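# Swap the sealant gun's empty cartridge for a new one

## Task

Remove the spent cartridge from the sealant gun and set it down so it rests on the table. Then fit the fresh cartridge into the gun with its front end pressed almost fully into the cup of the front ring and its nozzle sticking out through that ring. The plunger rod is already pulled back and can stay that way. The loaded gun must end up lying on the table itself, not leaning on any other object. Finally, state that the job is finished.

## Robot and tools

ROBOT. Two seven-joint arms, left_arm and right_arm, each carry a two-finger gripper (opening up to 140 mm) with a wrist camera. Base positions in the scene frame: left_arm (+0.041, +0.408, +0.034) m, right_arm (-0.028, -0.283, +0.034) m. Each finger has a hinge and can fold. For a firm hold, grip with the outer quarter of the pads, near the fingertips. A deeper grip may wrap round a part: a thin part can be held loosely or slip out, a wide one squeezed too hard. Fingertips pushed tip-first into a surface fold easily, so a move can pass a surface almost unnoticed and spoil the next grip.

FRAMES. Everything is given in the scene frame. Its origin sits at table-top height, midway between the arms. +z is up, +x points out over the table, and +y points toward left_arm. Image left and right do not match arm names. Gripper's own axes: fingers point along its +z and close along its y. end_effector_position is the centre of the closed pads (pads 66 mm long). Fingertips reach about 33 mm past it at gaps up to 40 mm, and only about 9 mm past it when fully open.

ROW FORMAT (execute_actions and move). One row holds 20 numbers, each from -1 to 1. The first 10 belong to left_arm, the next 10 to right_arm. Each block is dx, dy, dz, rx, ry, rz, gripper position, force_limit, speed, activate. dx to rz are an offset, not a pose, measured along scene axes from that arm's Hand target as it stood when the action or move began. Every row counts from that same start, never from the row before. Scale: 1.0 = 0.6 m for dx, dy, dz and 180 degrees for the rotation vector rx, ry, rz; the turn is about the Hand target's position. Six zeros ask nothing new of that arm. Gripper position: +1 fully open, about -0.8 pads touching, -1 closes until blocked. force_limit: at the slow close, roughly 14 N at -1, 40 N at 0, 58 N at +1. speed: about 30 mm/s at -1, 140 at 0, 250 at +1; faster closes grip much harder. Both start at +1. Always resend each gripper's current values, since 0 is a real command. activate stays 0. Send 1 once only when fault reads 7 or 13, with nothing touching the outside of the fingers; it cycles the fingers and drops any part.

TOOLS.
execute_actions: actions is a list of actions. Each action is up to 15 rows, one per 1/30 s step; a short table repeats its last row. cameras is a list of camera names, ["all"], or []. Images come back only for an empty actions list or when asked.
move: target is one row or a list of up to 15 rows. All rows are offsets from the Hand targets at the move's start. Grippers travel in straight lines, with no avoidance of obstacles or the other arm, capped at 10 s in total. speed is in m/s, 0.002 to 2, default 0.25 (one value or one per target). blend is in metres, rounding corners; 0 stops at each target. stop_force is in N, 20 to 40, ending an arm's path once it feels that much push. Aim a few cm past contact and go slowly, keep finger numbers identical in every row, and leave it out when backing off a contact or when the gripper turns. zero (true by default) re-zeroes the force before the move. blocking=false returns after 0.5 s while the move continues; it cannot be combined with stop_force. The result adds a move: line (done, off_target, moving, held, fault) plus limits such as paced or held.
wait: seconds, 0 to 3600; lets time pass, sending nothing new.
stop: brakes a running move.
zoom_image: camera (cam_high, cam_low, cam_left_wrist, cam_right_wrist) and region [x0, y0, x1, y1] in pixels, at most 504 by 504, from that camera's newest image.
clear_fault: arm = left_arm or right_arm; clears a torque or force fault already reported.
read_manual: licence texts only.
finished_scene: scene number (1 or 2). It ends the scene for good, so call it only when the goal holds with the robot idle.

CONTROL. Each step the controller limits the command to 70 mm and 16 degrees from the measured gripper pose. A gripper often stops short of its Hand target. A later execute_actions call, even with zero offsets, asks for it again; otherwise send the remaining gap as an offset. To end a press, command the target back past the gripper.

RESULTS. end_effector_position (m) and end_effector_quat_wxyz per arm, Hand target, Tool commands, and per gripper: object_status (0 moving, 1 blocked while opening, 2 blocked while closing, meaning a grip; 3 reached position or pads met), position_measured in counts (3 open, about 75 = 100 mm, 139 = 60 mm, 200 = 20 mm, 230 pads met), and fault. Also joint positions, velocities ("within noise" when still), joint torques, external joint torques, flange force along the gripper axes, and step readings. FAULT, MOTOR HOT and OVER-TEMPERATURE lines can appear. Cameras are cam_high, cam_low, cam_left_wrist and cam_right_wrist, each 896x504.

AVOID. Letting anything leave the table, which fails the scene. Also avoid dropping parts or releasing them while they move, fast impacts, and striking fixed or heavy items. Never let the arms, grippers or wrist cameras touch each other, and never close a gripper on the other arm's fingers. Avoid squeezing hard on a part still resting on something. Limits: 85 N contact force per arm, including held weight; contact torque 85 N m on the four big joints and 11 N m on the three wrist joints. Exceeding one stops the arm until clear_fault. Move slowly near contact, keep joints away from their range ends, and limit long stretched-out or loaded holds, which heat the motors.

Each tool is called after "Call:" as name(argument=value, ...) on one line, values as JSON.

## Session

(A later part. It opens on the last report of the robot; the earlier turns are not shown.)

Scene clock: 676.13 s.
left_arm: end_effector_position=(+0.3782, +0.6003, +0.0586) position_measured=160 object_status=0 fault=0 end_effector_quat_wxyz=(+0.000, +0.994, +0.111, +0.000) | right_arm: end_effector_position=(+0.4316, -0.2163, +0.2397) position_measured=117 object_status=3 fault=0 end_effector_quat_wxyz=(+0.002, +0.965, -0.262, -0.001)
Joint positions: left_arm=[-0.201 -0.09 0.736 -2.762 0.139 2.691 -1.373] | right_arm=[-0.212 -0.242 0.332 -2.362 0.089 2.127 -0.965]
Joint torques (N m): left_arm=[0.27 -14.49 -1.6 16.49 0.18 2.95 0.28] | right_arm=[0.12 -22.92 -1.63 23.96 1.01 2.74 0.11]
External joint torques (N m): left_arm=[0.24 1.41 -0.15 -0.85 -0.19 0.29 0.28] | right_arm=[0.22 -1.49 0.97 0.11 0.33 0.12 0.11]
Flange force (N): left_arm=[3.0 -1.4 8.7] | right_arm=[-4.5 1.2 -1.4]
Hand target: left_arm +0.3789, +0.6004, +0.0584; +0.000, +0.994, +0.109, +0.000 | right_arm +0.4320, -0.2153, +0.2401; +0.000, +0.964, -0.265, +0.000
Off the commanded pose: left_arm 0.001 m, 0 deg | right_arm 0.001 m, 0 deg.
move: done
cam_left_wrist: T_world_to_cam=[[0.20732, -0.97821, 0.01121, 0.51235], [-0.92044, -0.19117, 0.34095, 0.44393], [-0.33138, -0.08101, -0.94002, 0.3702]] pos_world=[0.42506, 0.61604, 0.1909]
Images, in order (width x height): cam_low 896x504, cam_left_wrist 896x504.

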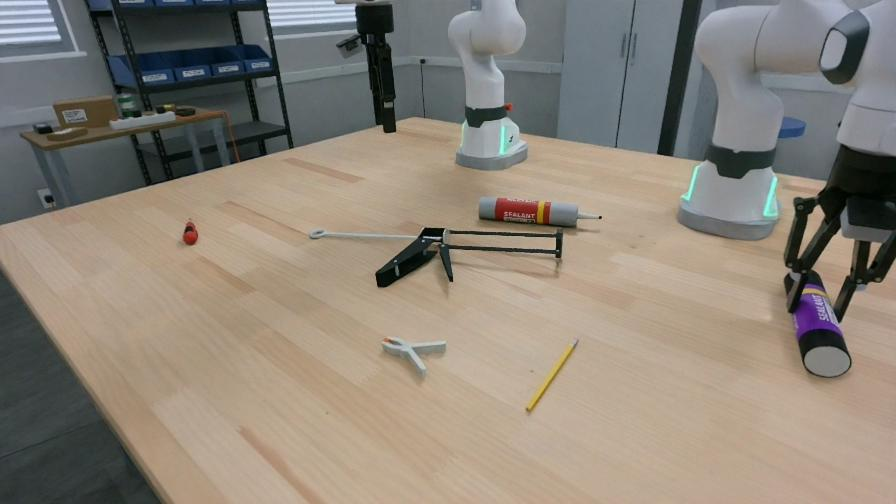

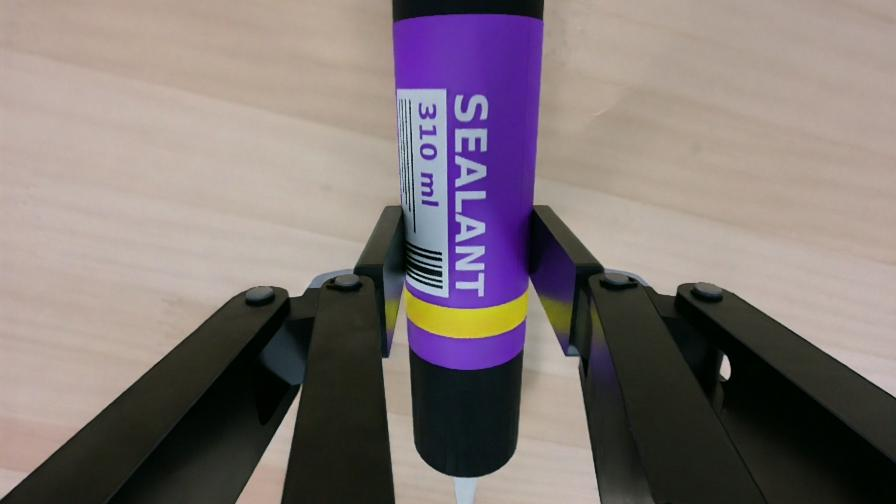

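Call:
move(target=[[0, 0, 0.1833, 0, 0, 0, -1, 0, -1, 0, 0, 0, 0, 0, 0, 0, 0.1, 0, 0, 0], [0.163, -0.9343, 0.2193, -0.045, -0.0859, -0.4414, -1, 0, -1, 0, 0, 0, 0, 0, 0, 0, 0.1, 0, 0, 0], [0.163, -0.9343, 0.111, -0.045, -0.0859, -0.4414, -1, 0, -1, 0, 0, 0, 0, 0, 0, 0, 0.1, 0, 0, 0]], speed=[0.15, 0.3, 0.15], blend=[0.03, 0.02, 0], cameras=["cam_left_wrist", "cam_low", "cam_high"])

Call:
zoom_image(camera="cam_low", region=[400, 160, 620, 290])

Call:
zoom_image(camera="cam_high", region=[440, 220, 640, 340])

Scene clock: 711.10 s.
left_arm: end_effector_position=(+0.4728, +0.0419, +0.1211) position_measured=160 object_status=2 fault=0 end_effector_quat_wxyz=(+0.078, +0.825, -0.549, +0.110) | right_arm: end_effector_position=(+0.4316, -0.2163, +0.2397) position_measured=117 object_status=3 fault=0 end_effector_quat_wxyz=(+0.002, +0.965, -0.262, -0.001)
Joint positions: left_arm=[-1.045 0.117 0.354 -2.393 -0.42 2.707 -0.717] | right_arm=[-0.212 -0.242 0.332 -2.362 0.089 2.127 -0.965]
Joint velocities: left_arm=[0.001 0 0 0.001 0.002 0 0.004] | right_arm=[within noise]
Joint torques (N m): left_arm=[1.1 -31.6 0.72 21.61 0.45 3.88 0.31] | right_arm=[0.07 -22.88 -1.65 23.97 1.01 2.73 0.12]
External joint torques (N m): left_arm=[1.14 -1.93 -0.6 1.36 -0.27 0.91 0.31] | right_arm=[0.1 -1.34 0.89 0.07 0.32 0.09 0.12]
Flange force (N): left_arm=[-1.2 -1.3 -0.3] | right_arm=[-4.1 1.2 -1.2]
Hand target: left_arm +0.4767, +0.0398, +0.1250; +0.078, +0.823, -0.550, +0.116 | right_arm +0.4320, -0.2153, +0.2401; +0.000, +0.964, -0.265, +0.000
Off the commanded pose: left_arm 0.006 m, 1 deg | right_arm 0.001 m, 0 deg.
move: off_target (left_arm)
cam_left_wrist: T_world_to_cam=[[-0.92888, -0.37009, 0.01451, 0.45712], [-0.368, 0.92665, 0.07682, 0.12684], [-0.04187, 0.06601, -0.99694, 0.27889]] pos_world=[0.48297, 0.03323, 0.26167]
Images, in order (width x height): cam_high 896x504, cam_low 896x504, cam_left_wrist 896x504.

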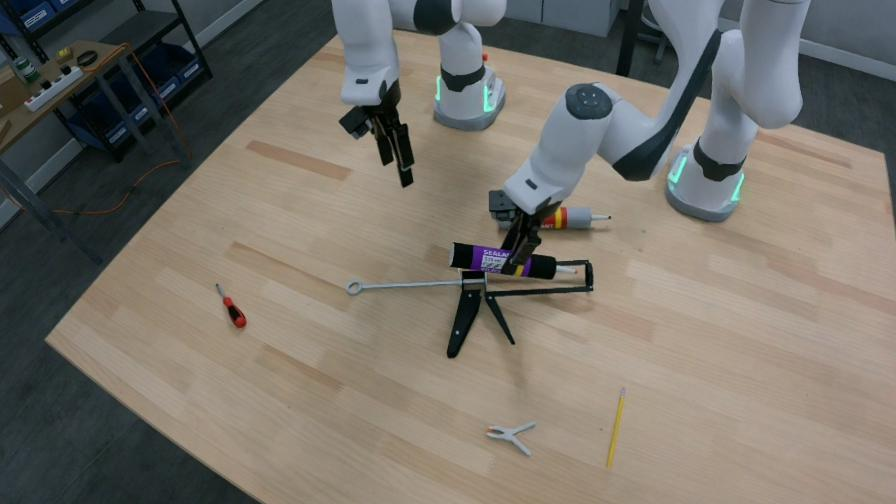

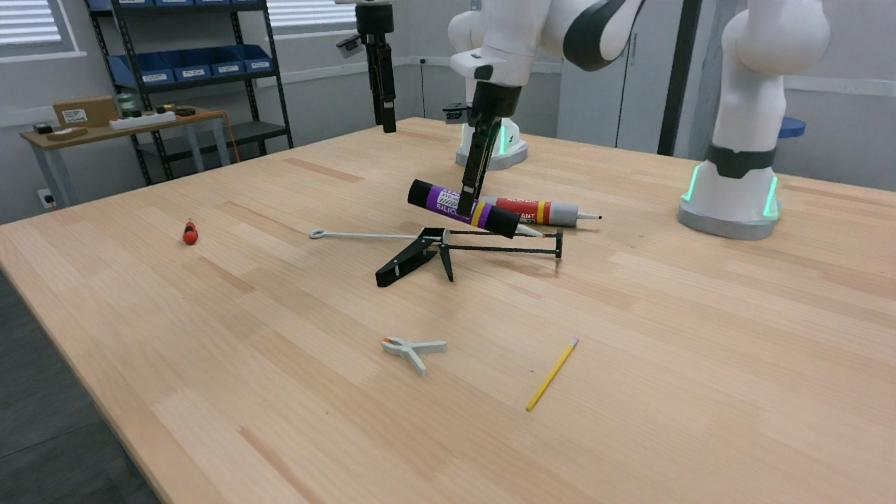

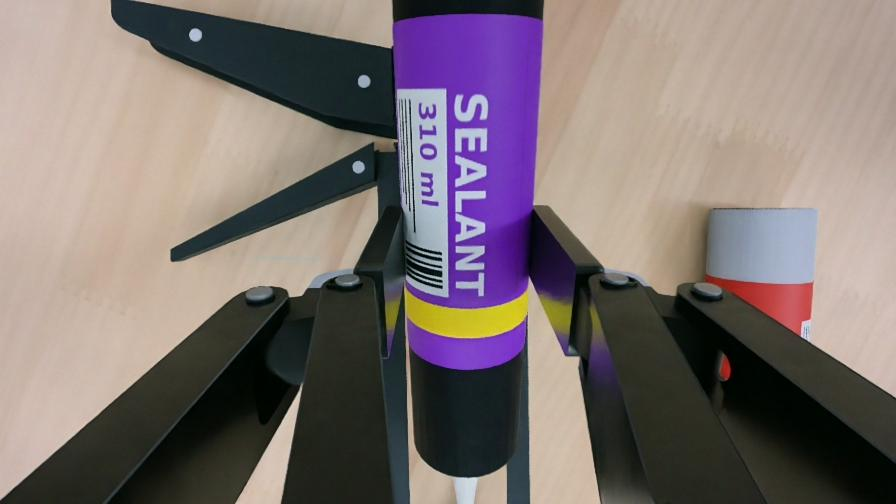

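Scaled by 2.291 from the camera's image (finer frame: 1280x720).

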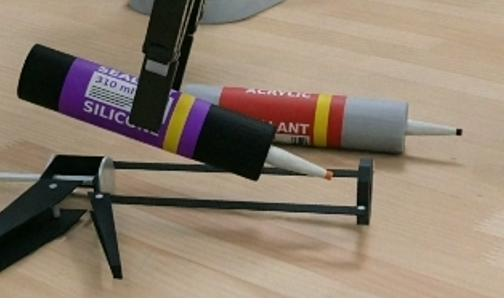

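Scaled by 2.520 from the camera's image (finer frame: 1280x720).

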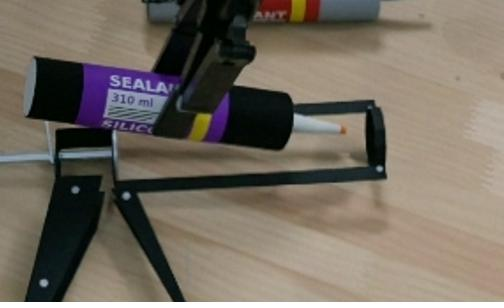

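Call:
zoom_image(camera="cam_left_wrist", region=[360, 360, 560, 504])

Call:
zoom_image(camera="cam_high", region=[540, 240, 620, 310])

Scaled by 2.520 from the camera's image (finer frame: 1280x720).

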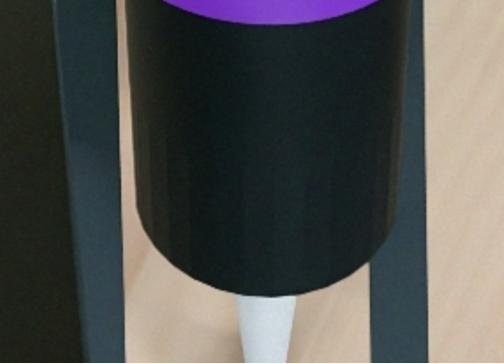

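Scaled by 6.300 from the camera's image (finer frame: 1280x720).

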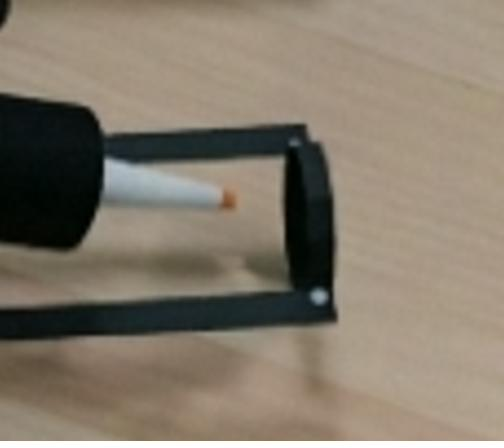

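Call:
move(target=[-0.0117, 0.0385, -0.0123, 0, 0, 0.0056, -1, 0, -1, 0, 0, 0, 0, 0, 0, 0, 0.1, 0, 0, 0], speed=0.08, cameras=["cam_left_wrist", "cam_low", "cam_high"])

Call:
zoom_image(camera="cam_low", region=[500, 200, 600, 270])

Call:
zoom_image(camera="cam_high", region=[540, 240, 620, 310])

Call:
zoom_image(camera="cam_left_wrist", region=[360, 360, 560, 504])

Scene clock: 813.23 s.
left_arm: end_effector_position=(+0.4661, +0.0644, +0.1135) position_measured=160 object_status=2 fault=0 end_effector_quat_wxyz=(+0.077, +0.829, -0.543, +0.111) | right_arm: end_effector_position=(+0.4316, -0.2163, +0.2397) position_measured=117 object_status=3 fault=0 end_effector_quat_wxyz=(+0.002, +0.965, -0.262, -0.001)
Joint positions: left_arm=[-1.033 0.086 0.361 -2.459 -0.432 2.742 -0.695] | right_arm=[-0.212 -0.242 0.332 -2.362 0.089 2.127 -0.965]
Joint velocities: left_arm=[0 0.001 0.001 -0.001 0 0.002 0.006] | right_arm=[within noise]
Joint torques (N m): left_arm=[0.98 -30.74 0.72 20.25 0.44 3.88 0.29] | right_arm=[0.14 -22.88 -1.64 23.95 1.02 2.72 0.11]
External joint torques (N m): left_arm=[0.93 -2.63 -0.33 0.46 -0.28 0.91 0.28] | right_arm=[0.18 -1.32 0.9 0.01 0.33 0.08 0.11]
Flange force (N): left_arm=[-4.7 1.6 -3.5] | right_arm=[-4.3 1.2 -1.2]
Hand target: left_arm +0.4697, +0.0629, +0.1177; +0.077, +0.828, -0.542, +0.117 | right_arm +0.4320, -0.2153, +0.2401; +0.000, +0.964, -0.265, +0.000
Off the commanded pose: left_arm 0.006 m, 1 deg | right_arm 0.001 m, 0 deg.
move: off_target (left_arm)
cam_left_wrist: T_world_to_cam=[[-0.92256, -0.3856, 0.01431, 0.45739], [-0.38348, 0.92034, 0.07698, 0.11184], [-0.04285, 0.06553, -0.99693, 0.27005]] pos_world=[0.47643, 0.05575, 0.25407]
Images, in order (width x height): cam_high 896x504, cam_low 896x504, cam_left_wrist 896x504.

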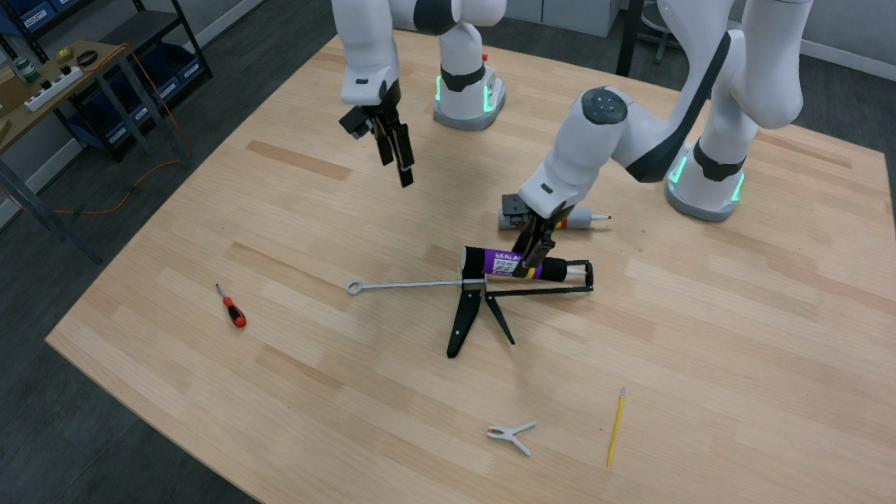

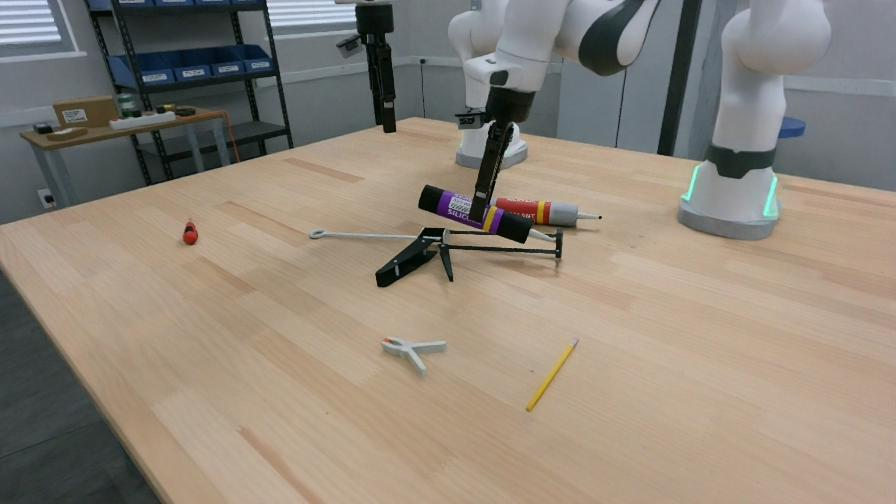

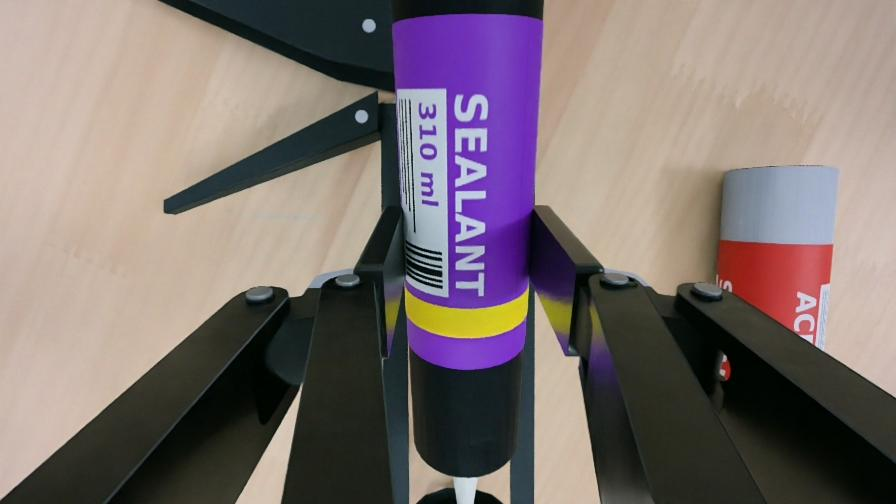

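Scaled by 5.040 from the camera's image (finer frame: 1280x720).

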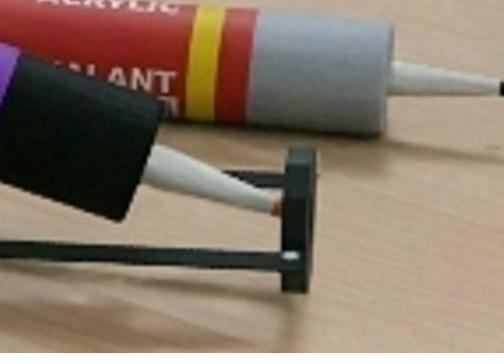

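Scaled by 6.300 from the camera's image (finer frame: 1280x720).

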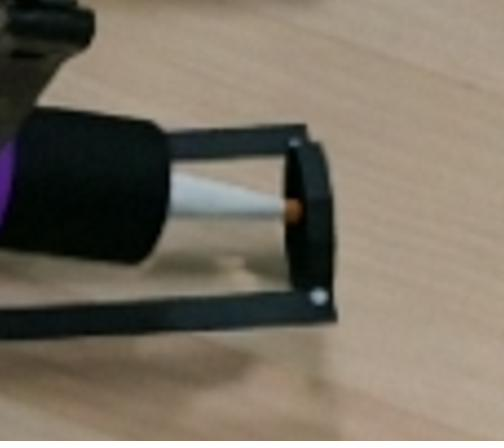

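Scaled by 2.520 from the camera's image (finer frame: 1280x720).

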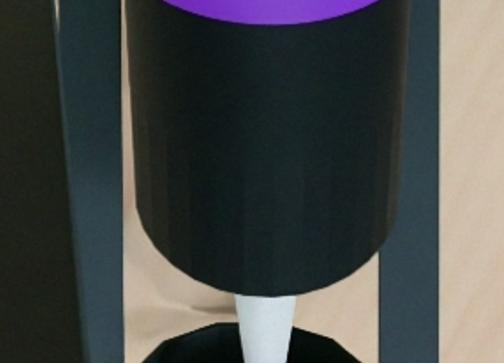

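Call:
move(target=[-0.016, 0.0368, -0.0128, 0, 0, 0, -1, 0, -1, 0, 0, 0, 0, 0, 0, 0, 0.1, 0, 0, 0], speed=0.06, cameras=["cam_left_wrist", "cam_low", "cam_high"])

Call:
zoom_image(camera="cam_low", region=[420, 160, 600, 280])

Call:
zoom_image(camera="cam_high", region=[540, 240, 620, 310])

Scene clock: 837.30 s.
left_arm: end_effector_position=(+0.4565, +0.0862, +0.1061) position_measured=160 object_status=2 fault=0 end_effector_quat_wxyz=(+0.077, +0.829, -0.543, +0.111) | right_arm: end_effector_position=(+0.4316, -0.2163, +0.2397) position_measured=117 object_status=3 fault=0 end_effector_quat_wxyz=(+0.002, +0.965, -0.262, -0.001)
Joint positions: left_arm=[-1.02 0.052 0.367 -2.526 -0.45 2.774 -0.65] | right_arm=[-0.212 -0.242 0.332 -2.362 0.089 2.127 -0.965]
Joint velocities: left_arm=[-0.001 0 -0.001 0.001 0 0 0.007] | right_arm=[within noise]
Joint torques (N m): left_arm=[1.11 -28.94 0.31 19.61 0.46 3.83 0.34] | right_arm=[0.1 -22.91 -1.68 23.97 1.01 2.75 0.1]
External joint torques (N m): left_arm=[1.16 -2.58 -0.23 0.4 -0.26 0.9 0.33] | right_arm=[0.08 -1.38 0.79 0.05 0.31 0.11 0.1]
Flange force (N): left_arm=[-4.9 1.4 -3.8] | right_arm=[-4.2 1.5 -1.2]
Hand target: left_arm +0.4601, +0.0850, +0.1100; +0.077, +0.828, -0.542, +0.117 | right_arm +0.4320, -0.2153, +0.2401; +0.000, +0.964, -0.265, +0.000
Off the commanded pose: left_arm 0.005 m, 1 deg | right_arm 0.001 m, 0 deg.
move: off_target (left_arm)
cam_left_wrist: T_world_to_cam=[[-0.92257, -0.38556, 0.01434, 0.45709], [-0.38345, 0.92037, 0.07666, 0.08863], [-0.04275, 0.06523, -0.99695, 0.26081]] pos_world=[0.46683, 0.07765, 0.24666]
Images, in order (width x height): cam_high 896x504, cam_low 896x504, cam_left_wrist 896x504.

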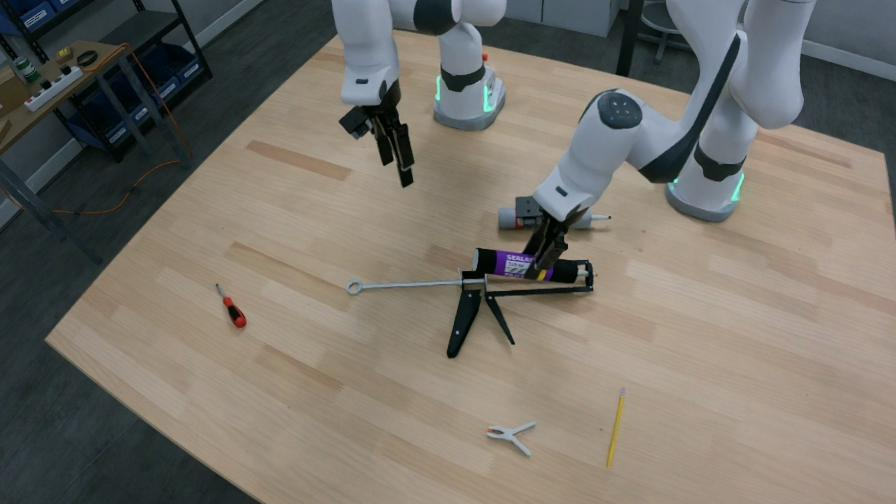

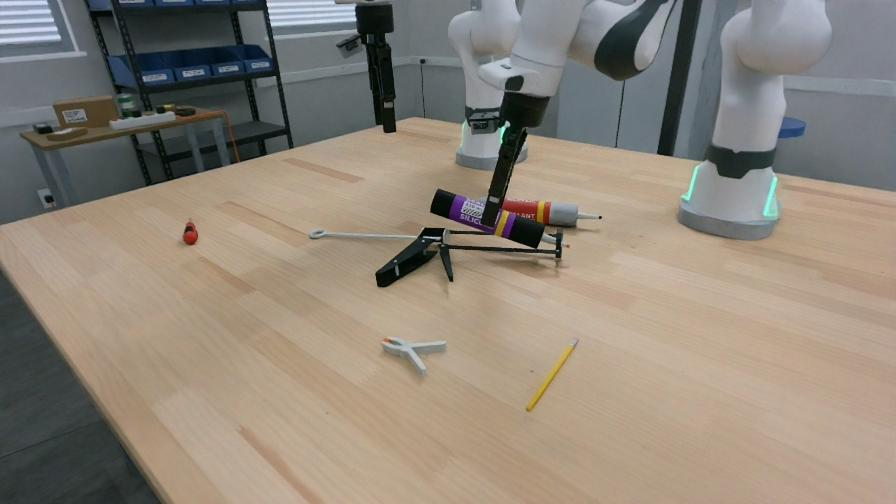

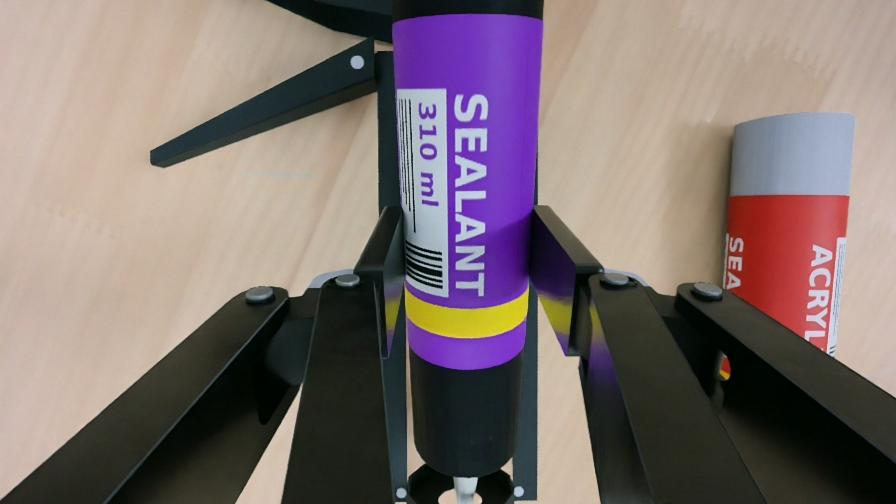

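Scaled by 2.800 from the camera's image (finer frame: 1280x720).

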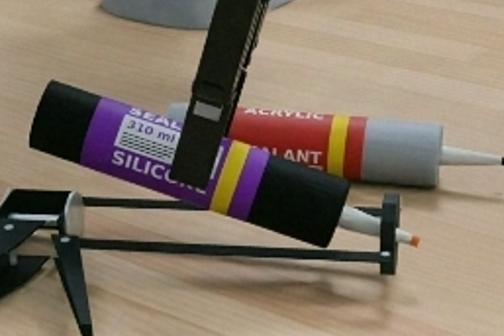

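Scaled by 6.300 from the camera's image (finer frame: 1280x720).

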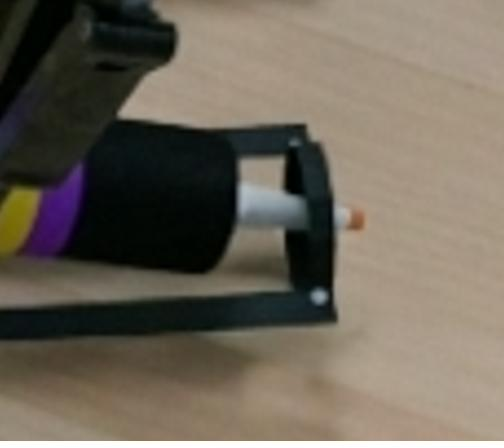

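Call:
move(target=[-0.0081, 0.0186, -0.014, 0.0046, 0.002, 0, -1, 0, -1, 0, 0, 0, 0, 0, 0, 0, 0.1, 0, 0, 0], speed=0.05, cameras=["cam_left_wrist", "cam_low", "cam_high"])

Call:
zoom_image(camera="cam_low", region=[500, 200, 600, 270])

Call:
zoom_image(camera="cam_left_wrist", region=[360, 360, 560, 504])

Scene clock: 923.40 s.
left_arm: end_effector_position=(+0.4516, +0.0970, +0.0982) position_measured=160 object_status=2 fault=0 end_effector_quat_wxyz=(+0.074, +0.831, -0.542, +0.105) | right_arm: end_effector_position=(+0.4316, -0.2163, +0.2397) position_measured=117 object_status=3 fault=0 end_effector_quat_wxyz=(+0.002, +0.965, -0.262, -0.001)
Joint positions: left_arm=[-1.016 0.051 0.372 -2.548 -0.45 2.783 -0.642] | right_arm=[-0.212 -0.242 0.332 -2.362 0.089 2.127 -0.965]
Joint velocities: left_arm=[0.001 -0.001 0 0 0 0.003 0.005] | right_arm=[within noise]
Joint torques (N m): left_arm=[0.72 -28.12 0.65 19.1 0.76 3.68 0.39] | right_arm=[0.08 -22.9 -1.63 23.91 1.01 2.72 0.09]
External joint torques (N m): left_arm=[0.61 -2.23 -0.04 0.31 0.07 0.77 0.38] | right_arm=[0.02 -1.38 0.8 0.05 0.32 0.1 0.09]
Flange force (N): left_arm=[-4.1 1.8 -4.6] | right_arm=[-4.1 1.5 -1.3]
Hand target: left_arm +0.4552, +0.0961, +0.1016; +0.073, +0.829, -0.543, +0.110 | right_arm +0.4320, -0.2153, +0.2401; +0.000, +0.964, -0.265, +0.000
Off the commanded pose: left_arm 0.005 m, 1 deg | right_arm 0.001 m, 0 deg.
move: off_target (left_arm)
cam_left_wrist: T_world_to_cam=[[-0.92133, -0.38842, 0.01669, 0.45625], [-0.38551, 0.91829, 0.09015, 0.07718], [-0.05035, 0.07663, -0.99579, 0.25417]] pos_world=[0.46291, 0.08686, 0.23853]
Images, in order (width x height): cam_high 896x504, cam_low 896x504, cam_left_wrist 896x504.

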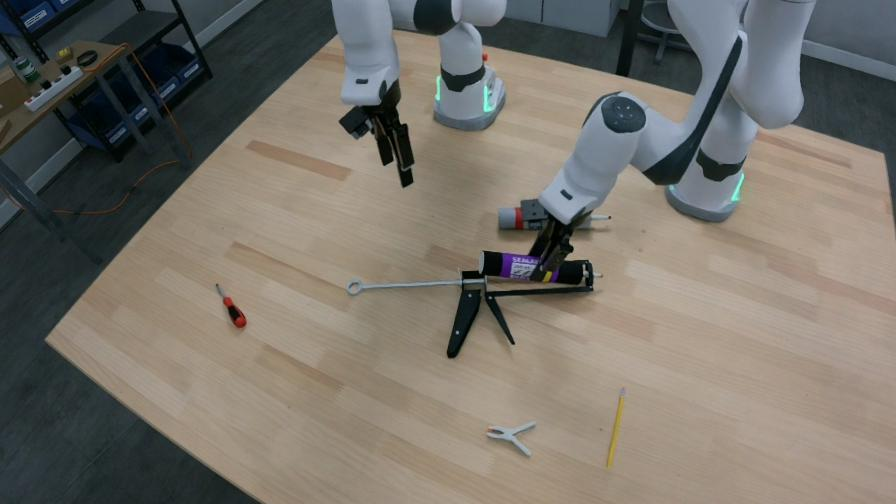

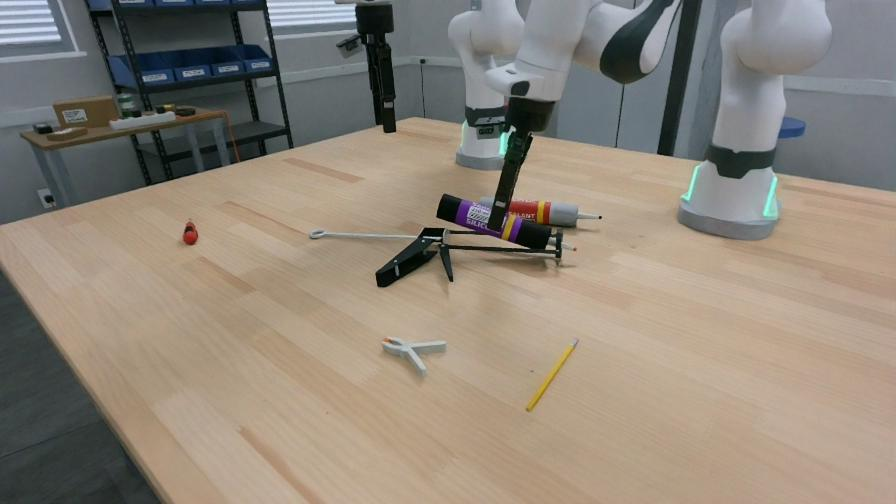

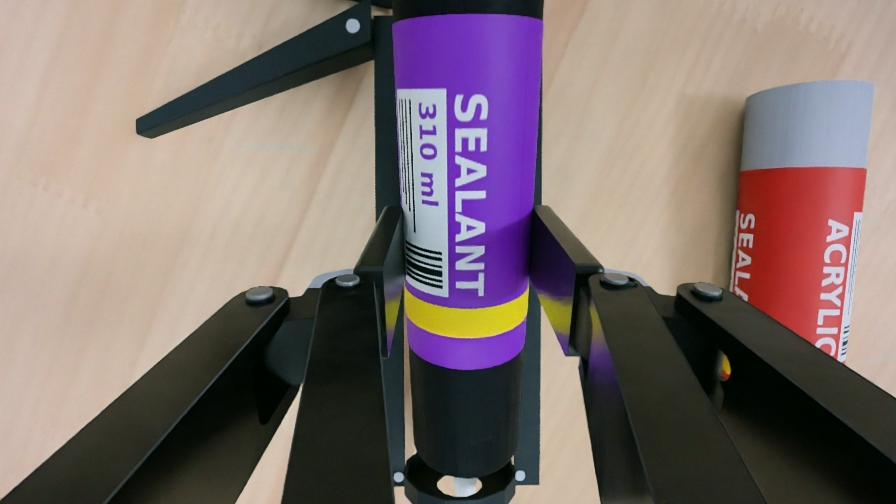

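Scaled by 5.040 from the camera's image (finer frame: 1280x720).

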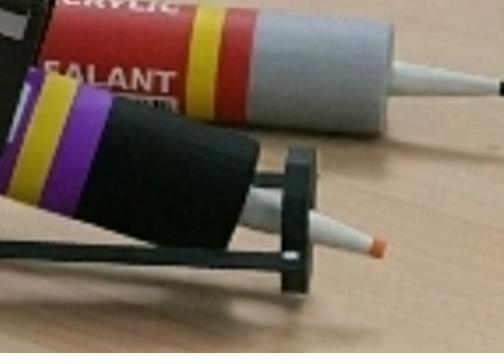

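Scaled by 2.520 from the camera's image (finer frame: 1280x720).

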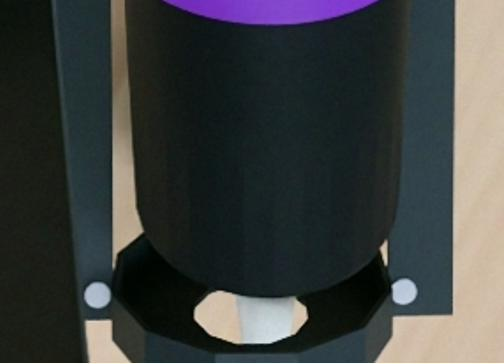

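Call:
move(target=[[-0.0003, 0.0067, -0.0153, 0.0158, 0.0067, -0.0039, -1, 0, -1, 0, 0, 0, 0, 0, 0, 0, 0.1, 0, 0, 0], [-0.0038, 0.0152, -0.0153, 0.0158, 0.0067, -0.0039, -1, 0, -1, 0, 0, 0, 0, 0, 0, 0, 0.1, 0, 0, 0]], speed=0.04, blend=0.002, cameras=["cam_left_wrist", "cam_low", "cam_high"])

Call:
zoom_image(camera="cam_low", region=[500, 200, 600, 270])

Call:
zoom_image(camera="cam_left_wrist", region=[360, 360, 560, 504])

Call:
zoom_image(camera="cam_high", region=[450, 220, 620, 310])

Scene clock: 1024.57 s.
left_arm: end_effector_position=(+0.4515, +0.1065, +0.0896) position_measured=160 object_status=2 fault=0 end_effector_quat_wxyz=(+0.058, +0.828, -0.551, +0.085) | right_arm: end_effector_position=(+0.4316, -0.2163, +0.2397) position_measured=117 object_status=3 fault=0 end_effector_quat_wxyz=(+0.002, +0.965, -0.262, -0.001)
Joint positions: left_arm=[-1.02 0.074 0.389 -2.533 -0.373 2.753 -0.684] | right_arm=[-0.212 -0.242 0.332 -2.362 0.089 2.127 -0.965]
Joint velocities: left_arm=[0.001 0.001 0.001 0 0 0 -0.007] | right_arm=[within noise]
Joint torques (N m): left_arm=[0.55 -28.89 0.93 19.1 1.03 3.37 -0.06] | right_arm=[0.12 -22.91 -1.67 23.95 1 2.73 0.11]
External joint torques (N m): left_arm=[0.54 -2.43 0.06 0.39 0.41 0.47 -0.07] | right_arm=[0.13 -1.47 0.82 0.13 0.31 0.11 0.11]
Flange force (N): left_arm=[-3.4 3.4 -8.6] | right_arm=[-4.3 1.4 -1.4]
Hand target: left_arm +0.4530, +0.1052, +0.0924; +0.059, +0.829, -0.550, +0.088 | right_arm +0.4320, -0.2153, +0.2401; +0.000, +0.964, -0.265, +0.000
Off the commanded pose: left_arm 0.003 m, 0 deg | right_arm 0.001 m, 0 deg.
move: done
cam_left_wrist: T_world_to_cam=[[-0.9282, -0.37191, 0.01127, 0.46195], [-0.36683, 0.91975, 0.13958, 0.05616], [-0.06227, 0.12543, -0.99015, 0.24466]] pos_world=[0.46462, 0.08947, 0.22921]
Images, in order (width x height): cam_high 896x504, cam_low 896x504, cam_left_wrist 896x504.

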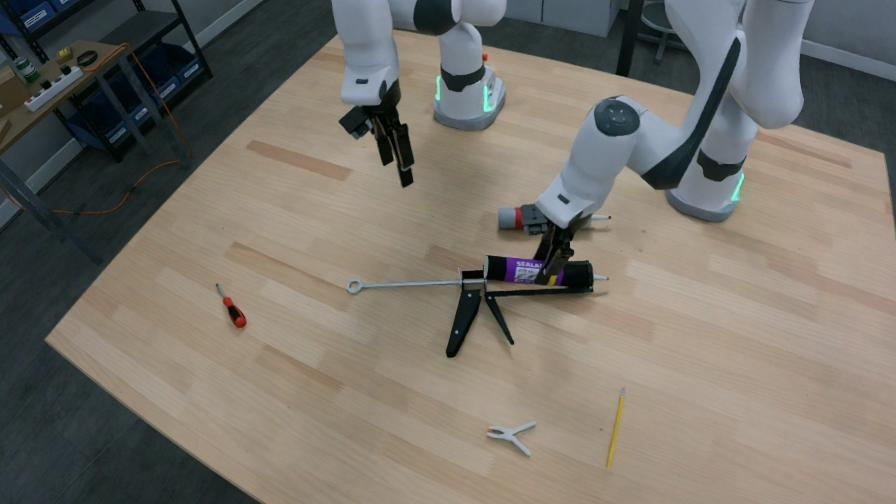

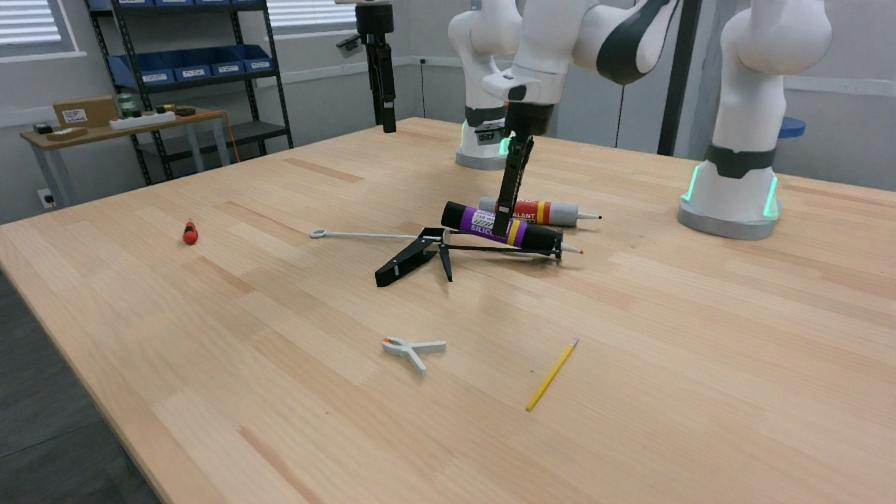

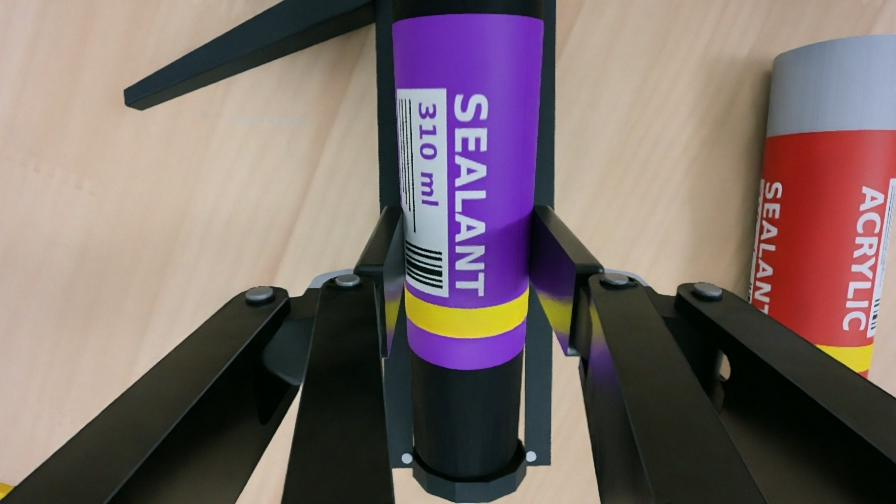

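Scaled by 5.040 from the camera's image (finer frame: 1280x720).

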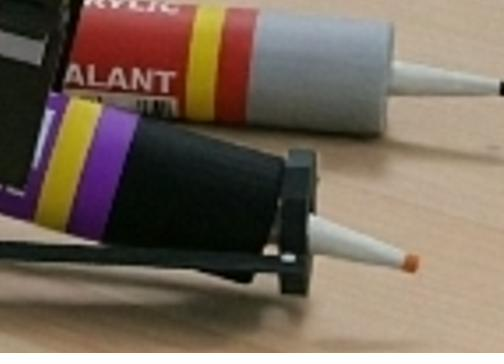

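Scaled by 2.520 from the camera's image (finer frame: 1280x720).

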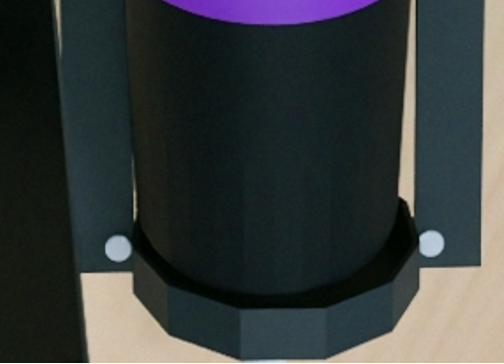

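Scaled by 2.965 from the camera's image (finer frame: 1280x720).

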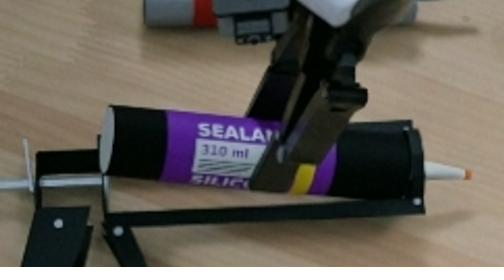

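Call:
move(target=[0.0018, -0.0063, -0.0207, 0.0358, 0.0152, 0, -1, 0, -1, 0, 0, 0, 0, 0, 0, 0, 0.1, 0, 0, 0], speed=0.04, cameras=["cam_left_wrist", "cam_low", "cam_high"])

Call:
zoom_image(camera="cam_low", region=[420, 180, 600, 280])

Call:
zoom_image(camera="cam_high", region=[450, 220, 620, 310])

Scene clock: 1045.17 s.
left_arm: end_effector_position=(+0.4548, +0.1010, +0.0807) position_measured=160 object_status=2 fault=0 end_effector_quat_wxyz=(+0.026, +0.832, -0.553, +0.039) | right_arm: end_effector_position=(+0.4316, -0.2163, +0.2397) position_measured=117 object_status=3 fault=0 end_effector_quat_wxyz=(+0.002, +0.965, -0.262, -0.001)
Joint positions: left_arm=[-1.072 0.152 0.426 -2.427 -0.231 2.636 -0.839] | right_arm=[-0.212 -0.242 0.332 -2.362 0.089 2.127 -0.965]
Joint velocities: left_arm=[-0.001 -0.001 0.001 0 0 -0.002 -0.006] | right_arm=[within noise]
Joint torques (N m): left_arm=[0.15 -28.44 2.07 19.01 1.02 2.63 -0.16] | right_arm=[0.12 -22.9 -1.61 23.93 1 2.73 0.11]
External joint torques (N m): left_arm=[0.1 0.55 0.03 -0.25 0.51 -0.18 -0.17] | right_arm=[0.09 -1.28 0.87 -0.06 0.31 0.08 0.11]
Flange force (N): left_arm=[0.2 0.5 -0.7] | right_arm=[-4.2 1.4 -1.0]
Hand target: left_arm +0.4540, +0.1015, +0.0800; +0.025, +0.832, -0.552, +0.037 | right_arm +0.4320, -0.2153, +0.2401; +0.000, +0.964, -0.265, +0.000
Off the commanded pose: left_arm 0.001 m, 0 deg | right_arm 0.001 m, 0 deg.
move: done
cam_left_wrist: T_world_to_cam=[[-0.92762, -0.37337, 0.01053, 0.46301], [-0.3591, 0.89921, 0.24993, 0.05334], [-0.10279, 0.22806, -0.9682, 0.24301]] pos_world=[0.47363, 0.06948, 0.21708]
Images, in order (width x height): cam_high 896x504, cam_low 896x504, cam_left_wrist 896x504.

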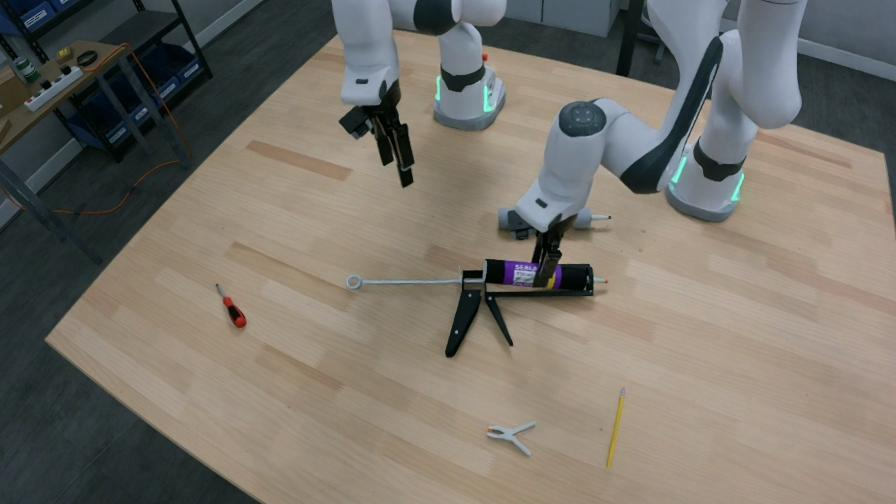

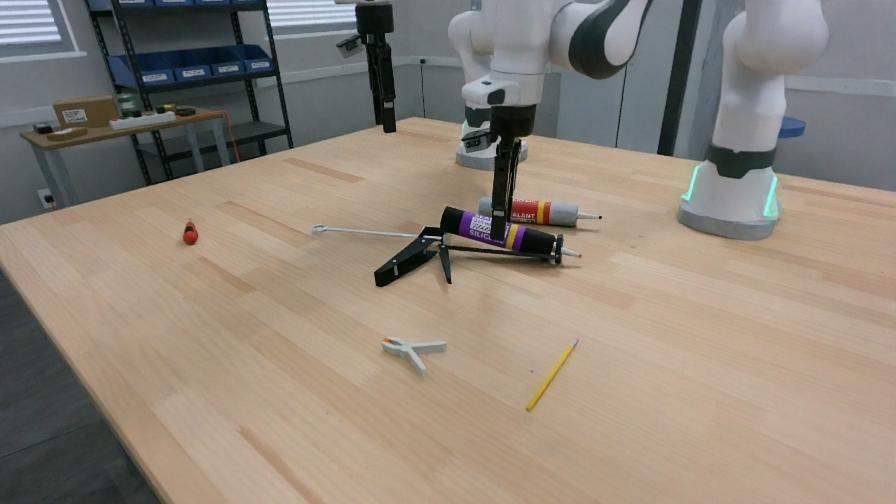

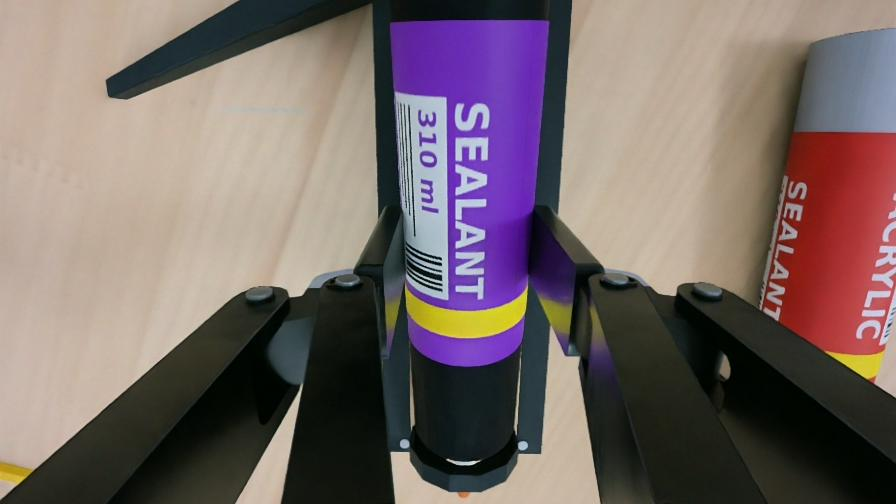

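Scaled by 2.800 from the camera's image (finer frame: 1280x720).

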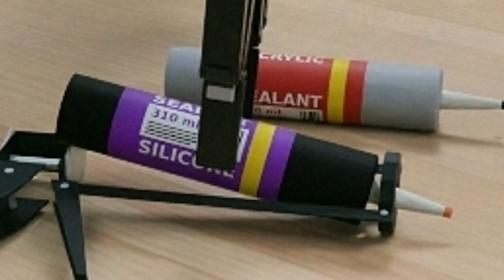

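Scaled by 2.965 from the camera's image (finer frame: 1280x720).

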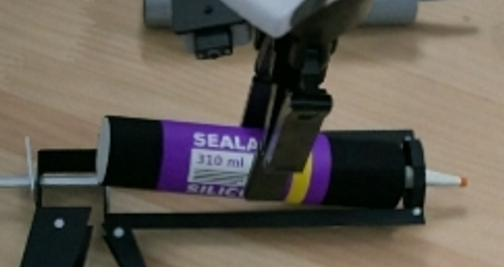

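Call:
move(target=[-0.0036, 0.0084, 0.0017, 0, 0, 0, -1, 0, -1, 0, 0, 0, 0, 0, 0, 0, 0.1, 0, 0, 0], speed=0.04, cameras=["cam_left_wrist", "cam_low", "cam_high"])

Call:
zoom_image(camera="cam_low", region=[420, 180, 600, 280])

Scene clock: 1070.03 s.
left_arm: end_effector_position=(+0.4524, +0.1062, +0.0807) position_measured=160 object_status=2 fault=0 end_effector_quat_wxyz=(+0.026, +0.832, -0.553, +0.037) | right_arm: end_effector_position=(+0.4316, -0.2163, +0.2397) position_measured=117 object_status=3 fault=0 end_effector_quat_wxyz=(+0.002, +0.965, -0.262, -0.001)
Joint positions: left_arm=[-1.072 0.142 0.432 -2.44 -0.222 2.636 -0.842] | right_arm=[-0.212 -0.242 0.332 -2.362 0.089 2.127 -0.965]
Joint torques (N m): left_arm=[0.28 -29.56 1.94 18.38 1.03 2.73 -0.11] | right_arm=[0.11 -22.9 -1.67 23.94 1.01 2.73 0.1]
External joint torques (N m): left_arm=[0.25 -0.87 0.04 -0.86 0.54 -0.08 -0.12] | right_arm=[0.12 -1.34 0.85 0.03 0.32 0.1 0.09]
Flange force (N): left_arm=[-4.6 3.4 -4.5] | right_arm=[-4.2 1.3 -1.2]
Hand target: left_arm +0.4519, +0.1065, +0.0810; +0.025, +0.832, -0.552, +0.037 | right_arm +0.4320, -0.2153, +0.2401; +0.000, +0.964, -0.265, +0.000
Off the commanded pose: left_arm 0.001 m, 0 deg | right_arm 0.001 m, 0 deg.
move: done
cam_left_wrist: T_world_to_cam=[[-0.92682, -0.37533, 0.01186, 0.46241], [-0.36031, 0.89773, 0.25348, 0.04827], [-0.10578, 0.23066, -0.96727, 0.24255]] pos_world=[0.47162, 0.07428, 0.2169]
Images, in order (width x height): cam_high 896x504, cam_low 896x504, cam_left_wrist 896x504.

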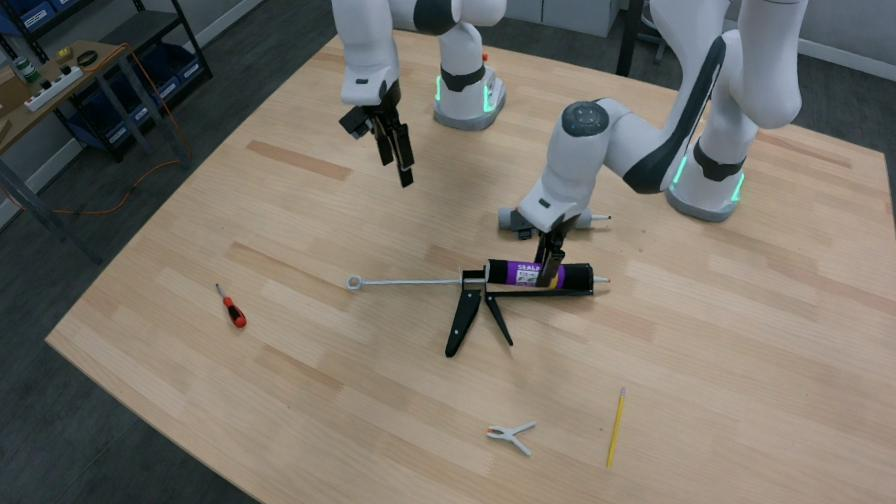

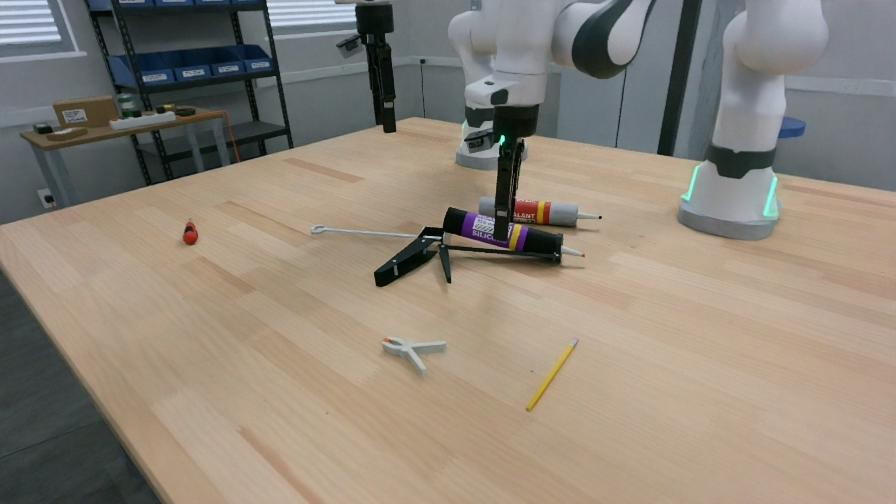

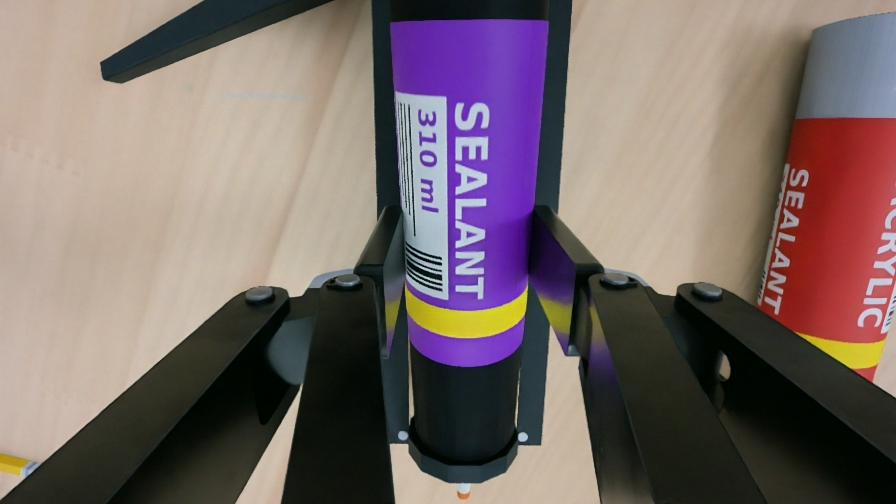

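Scaled by 2.800 from the camera's image (finer frame: 1280x720).

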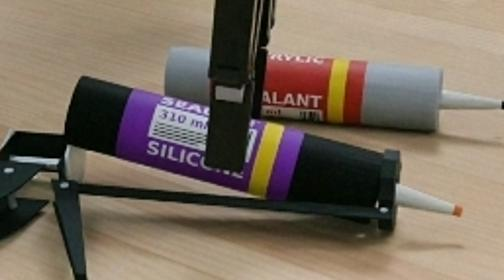

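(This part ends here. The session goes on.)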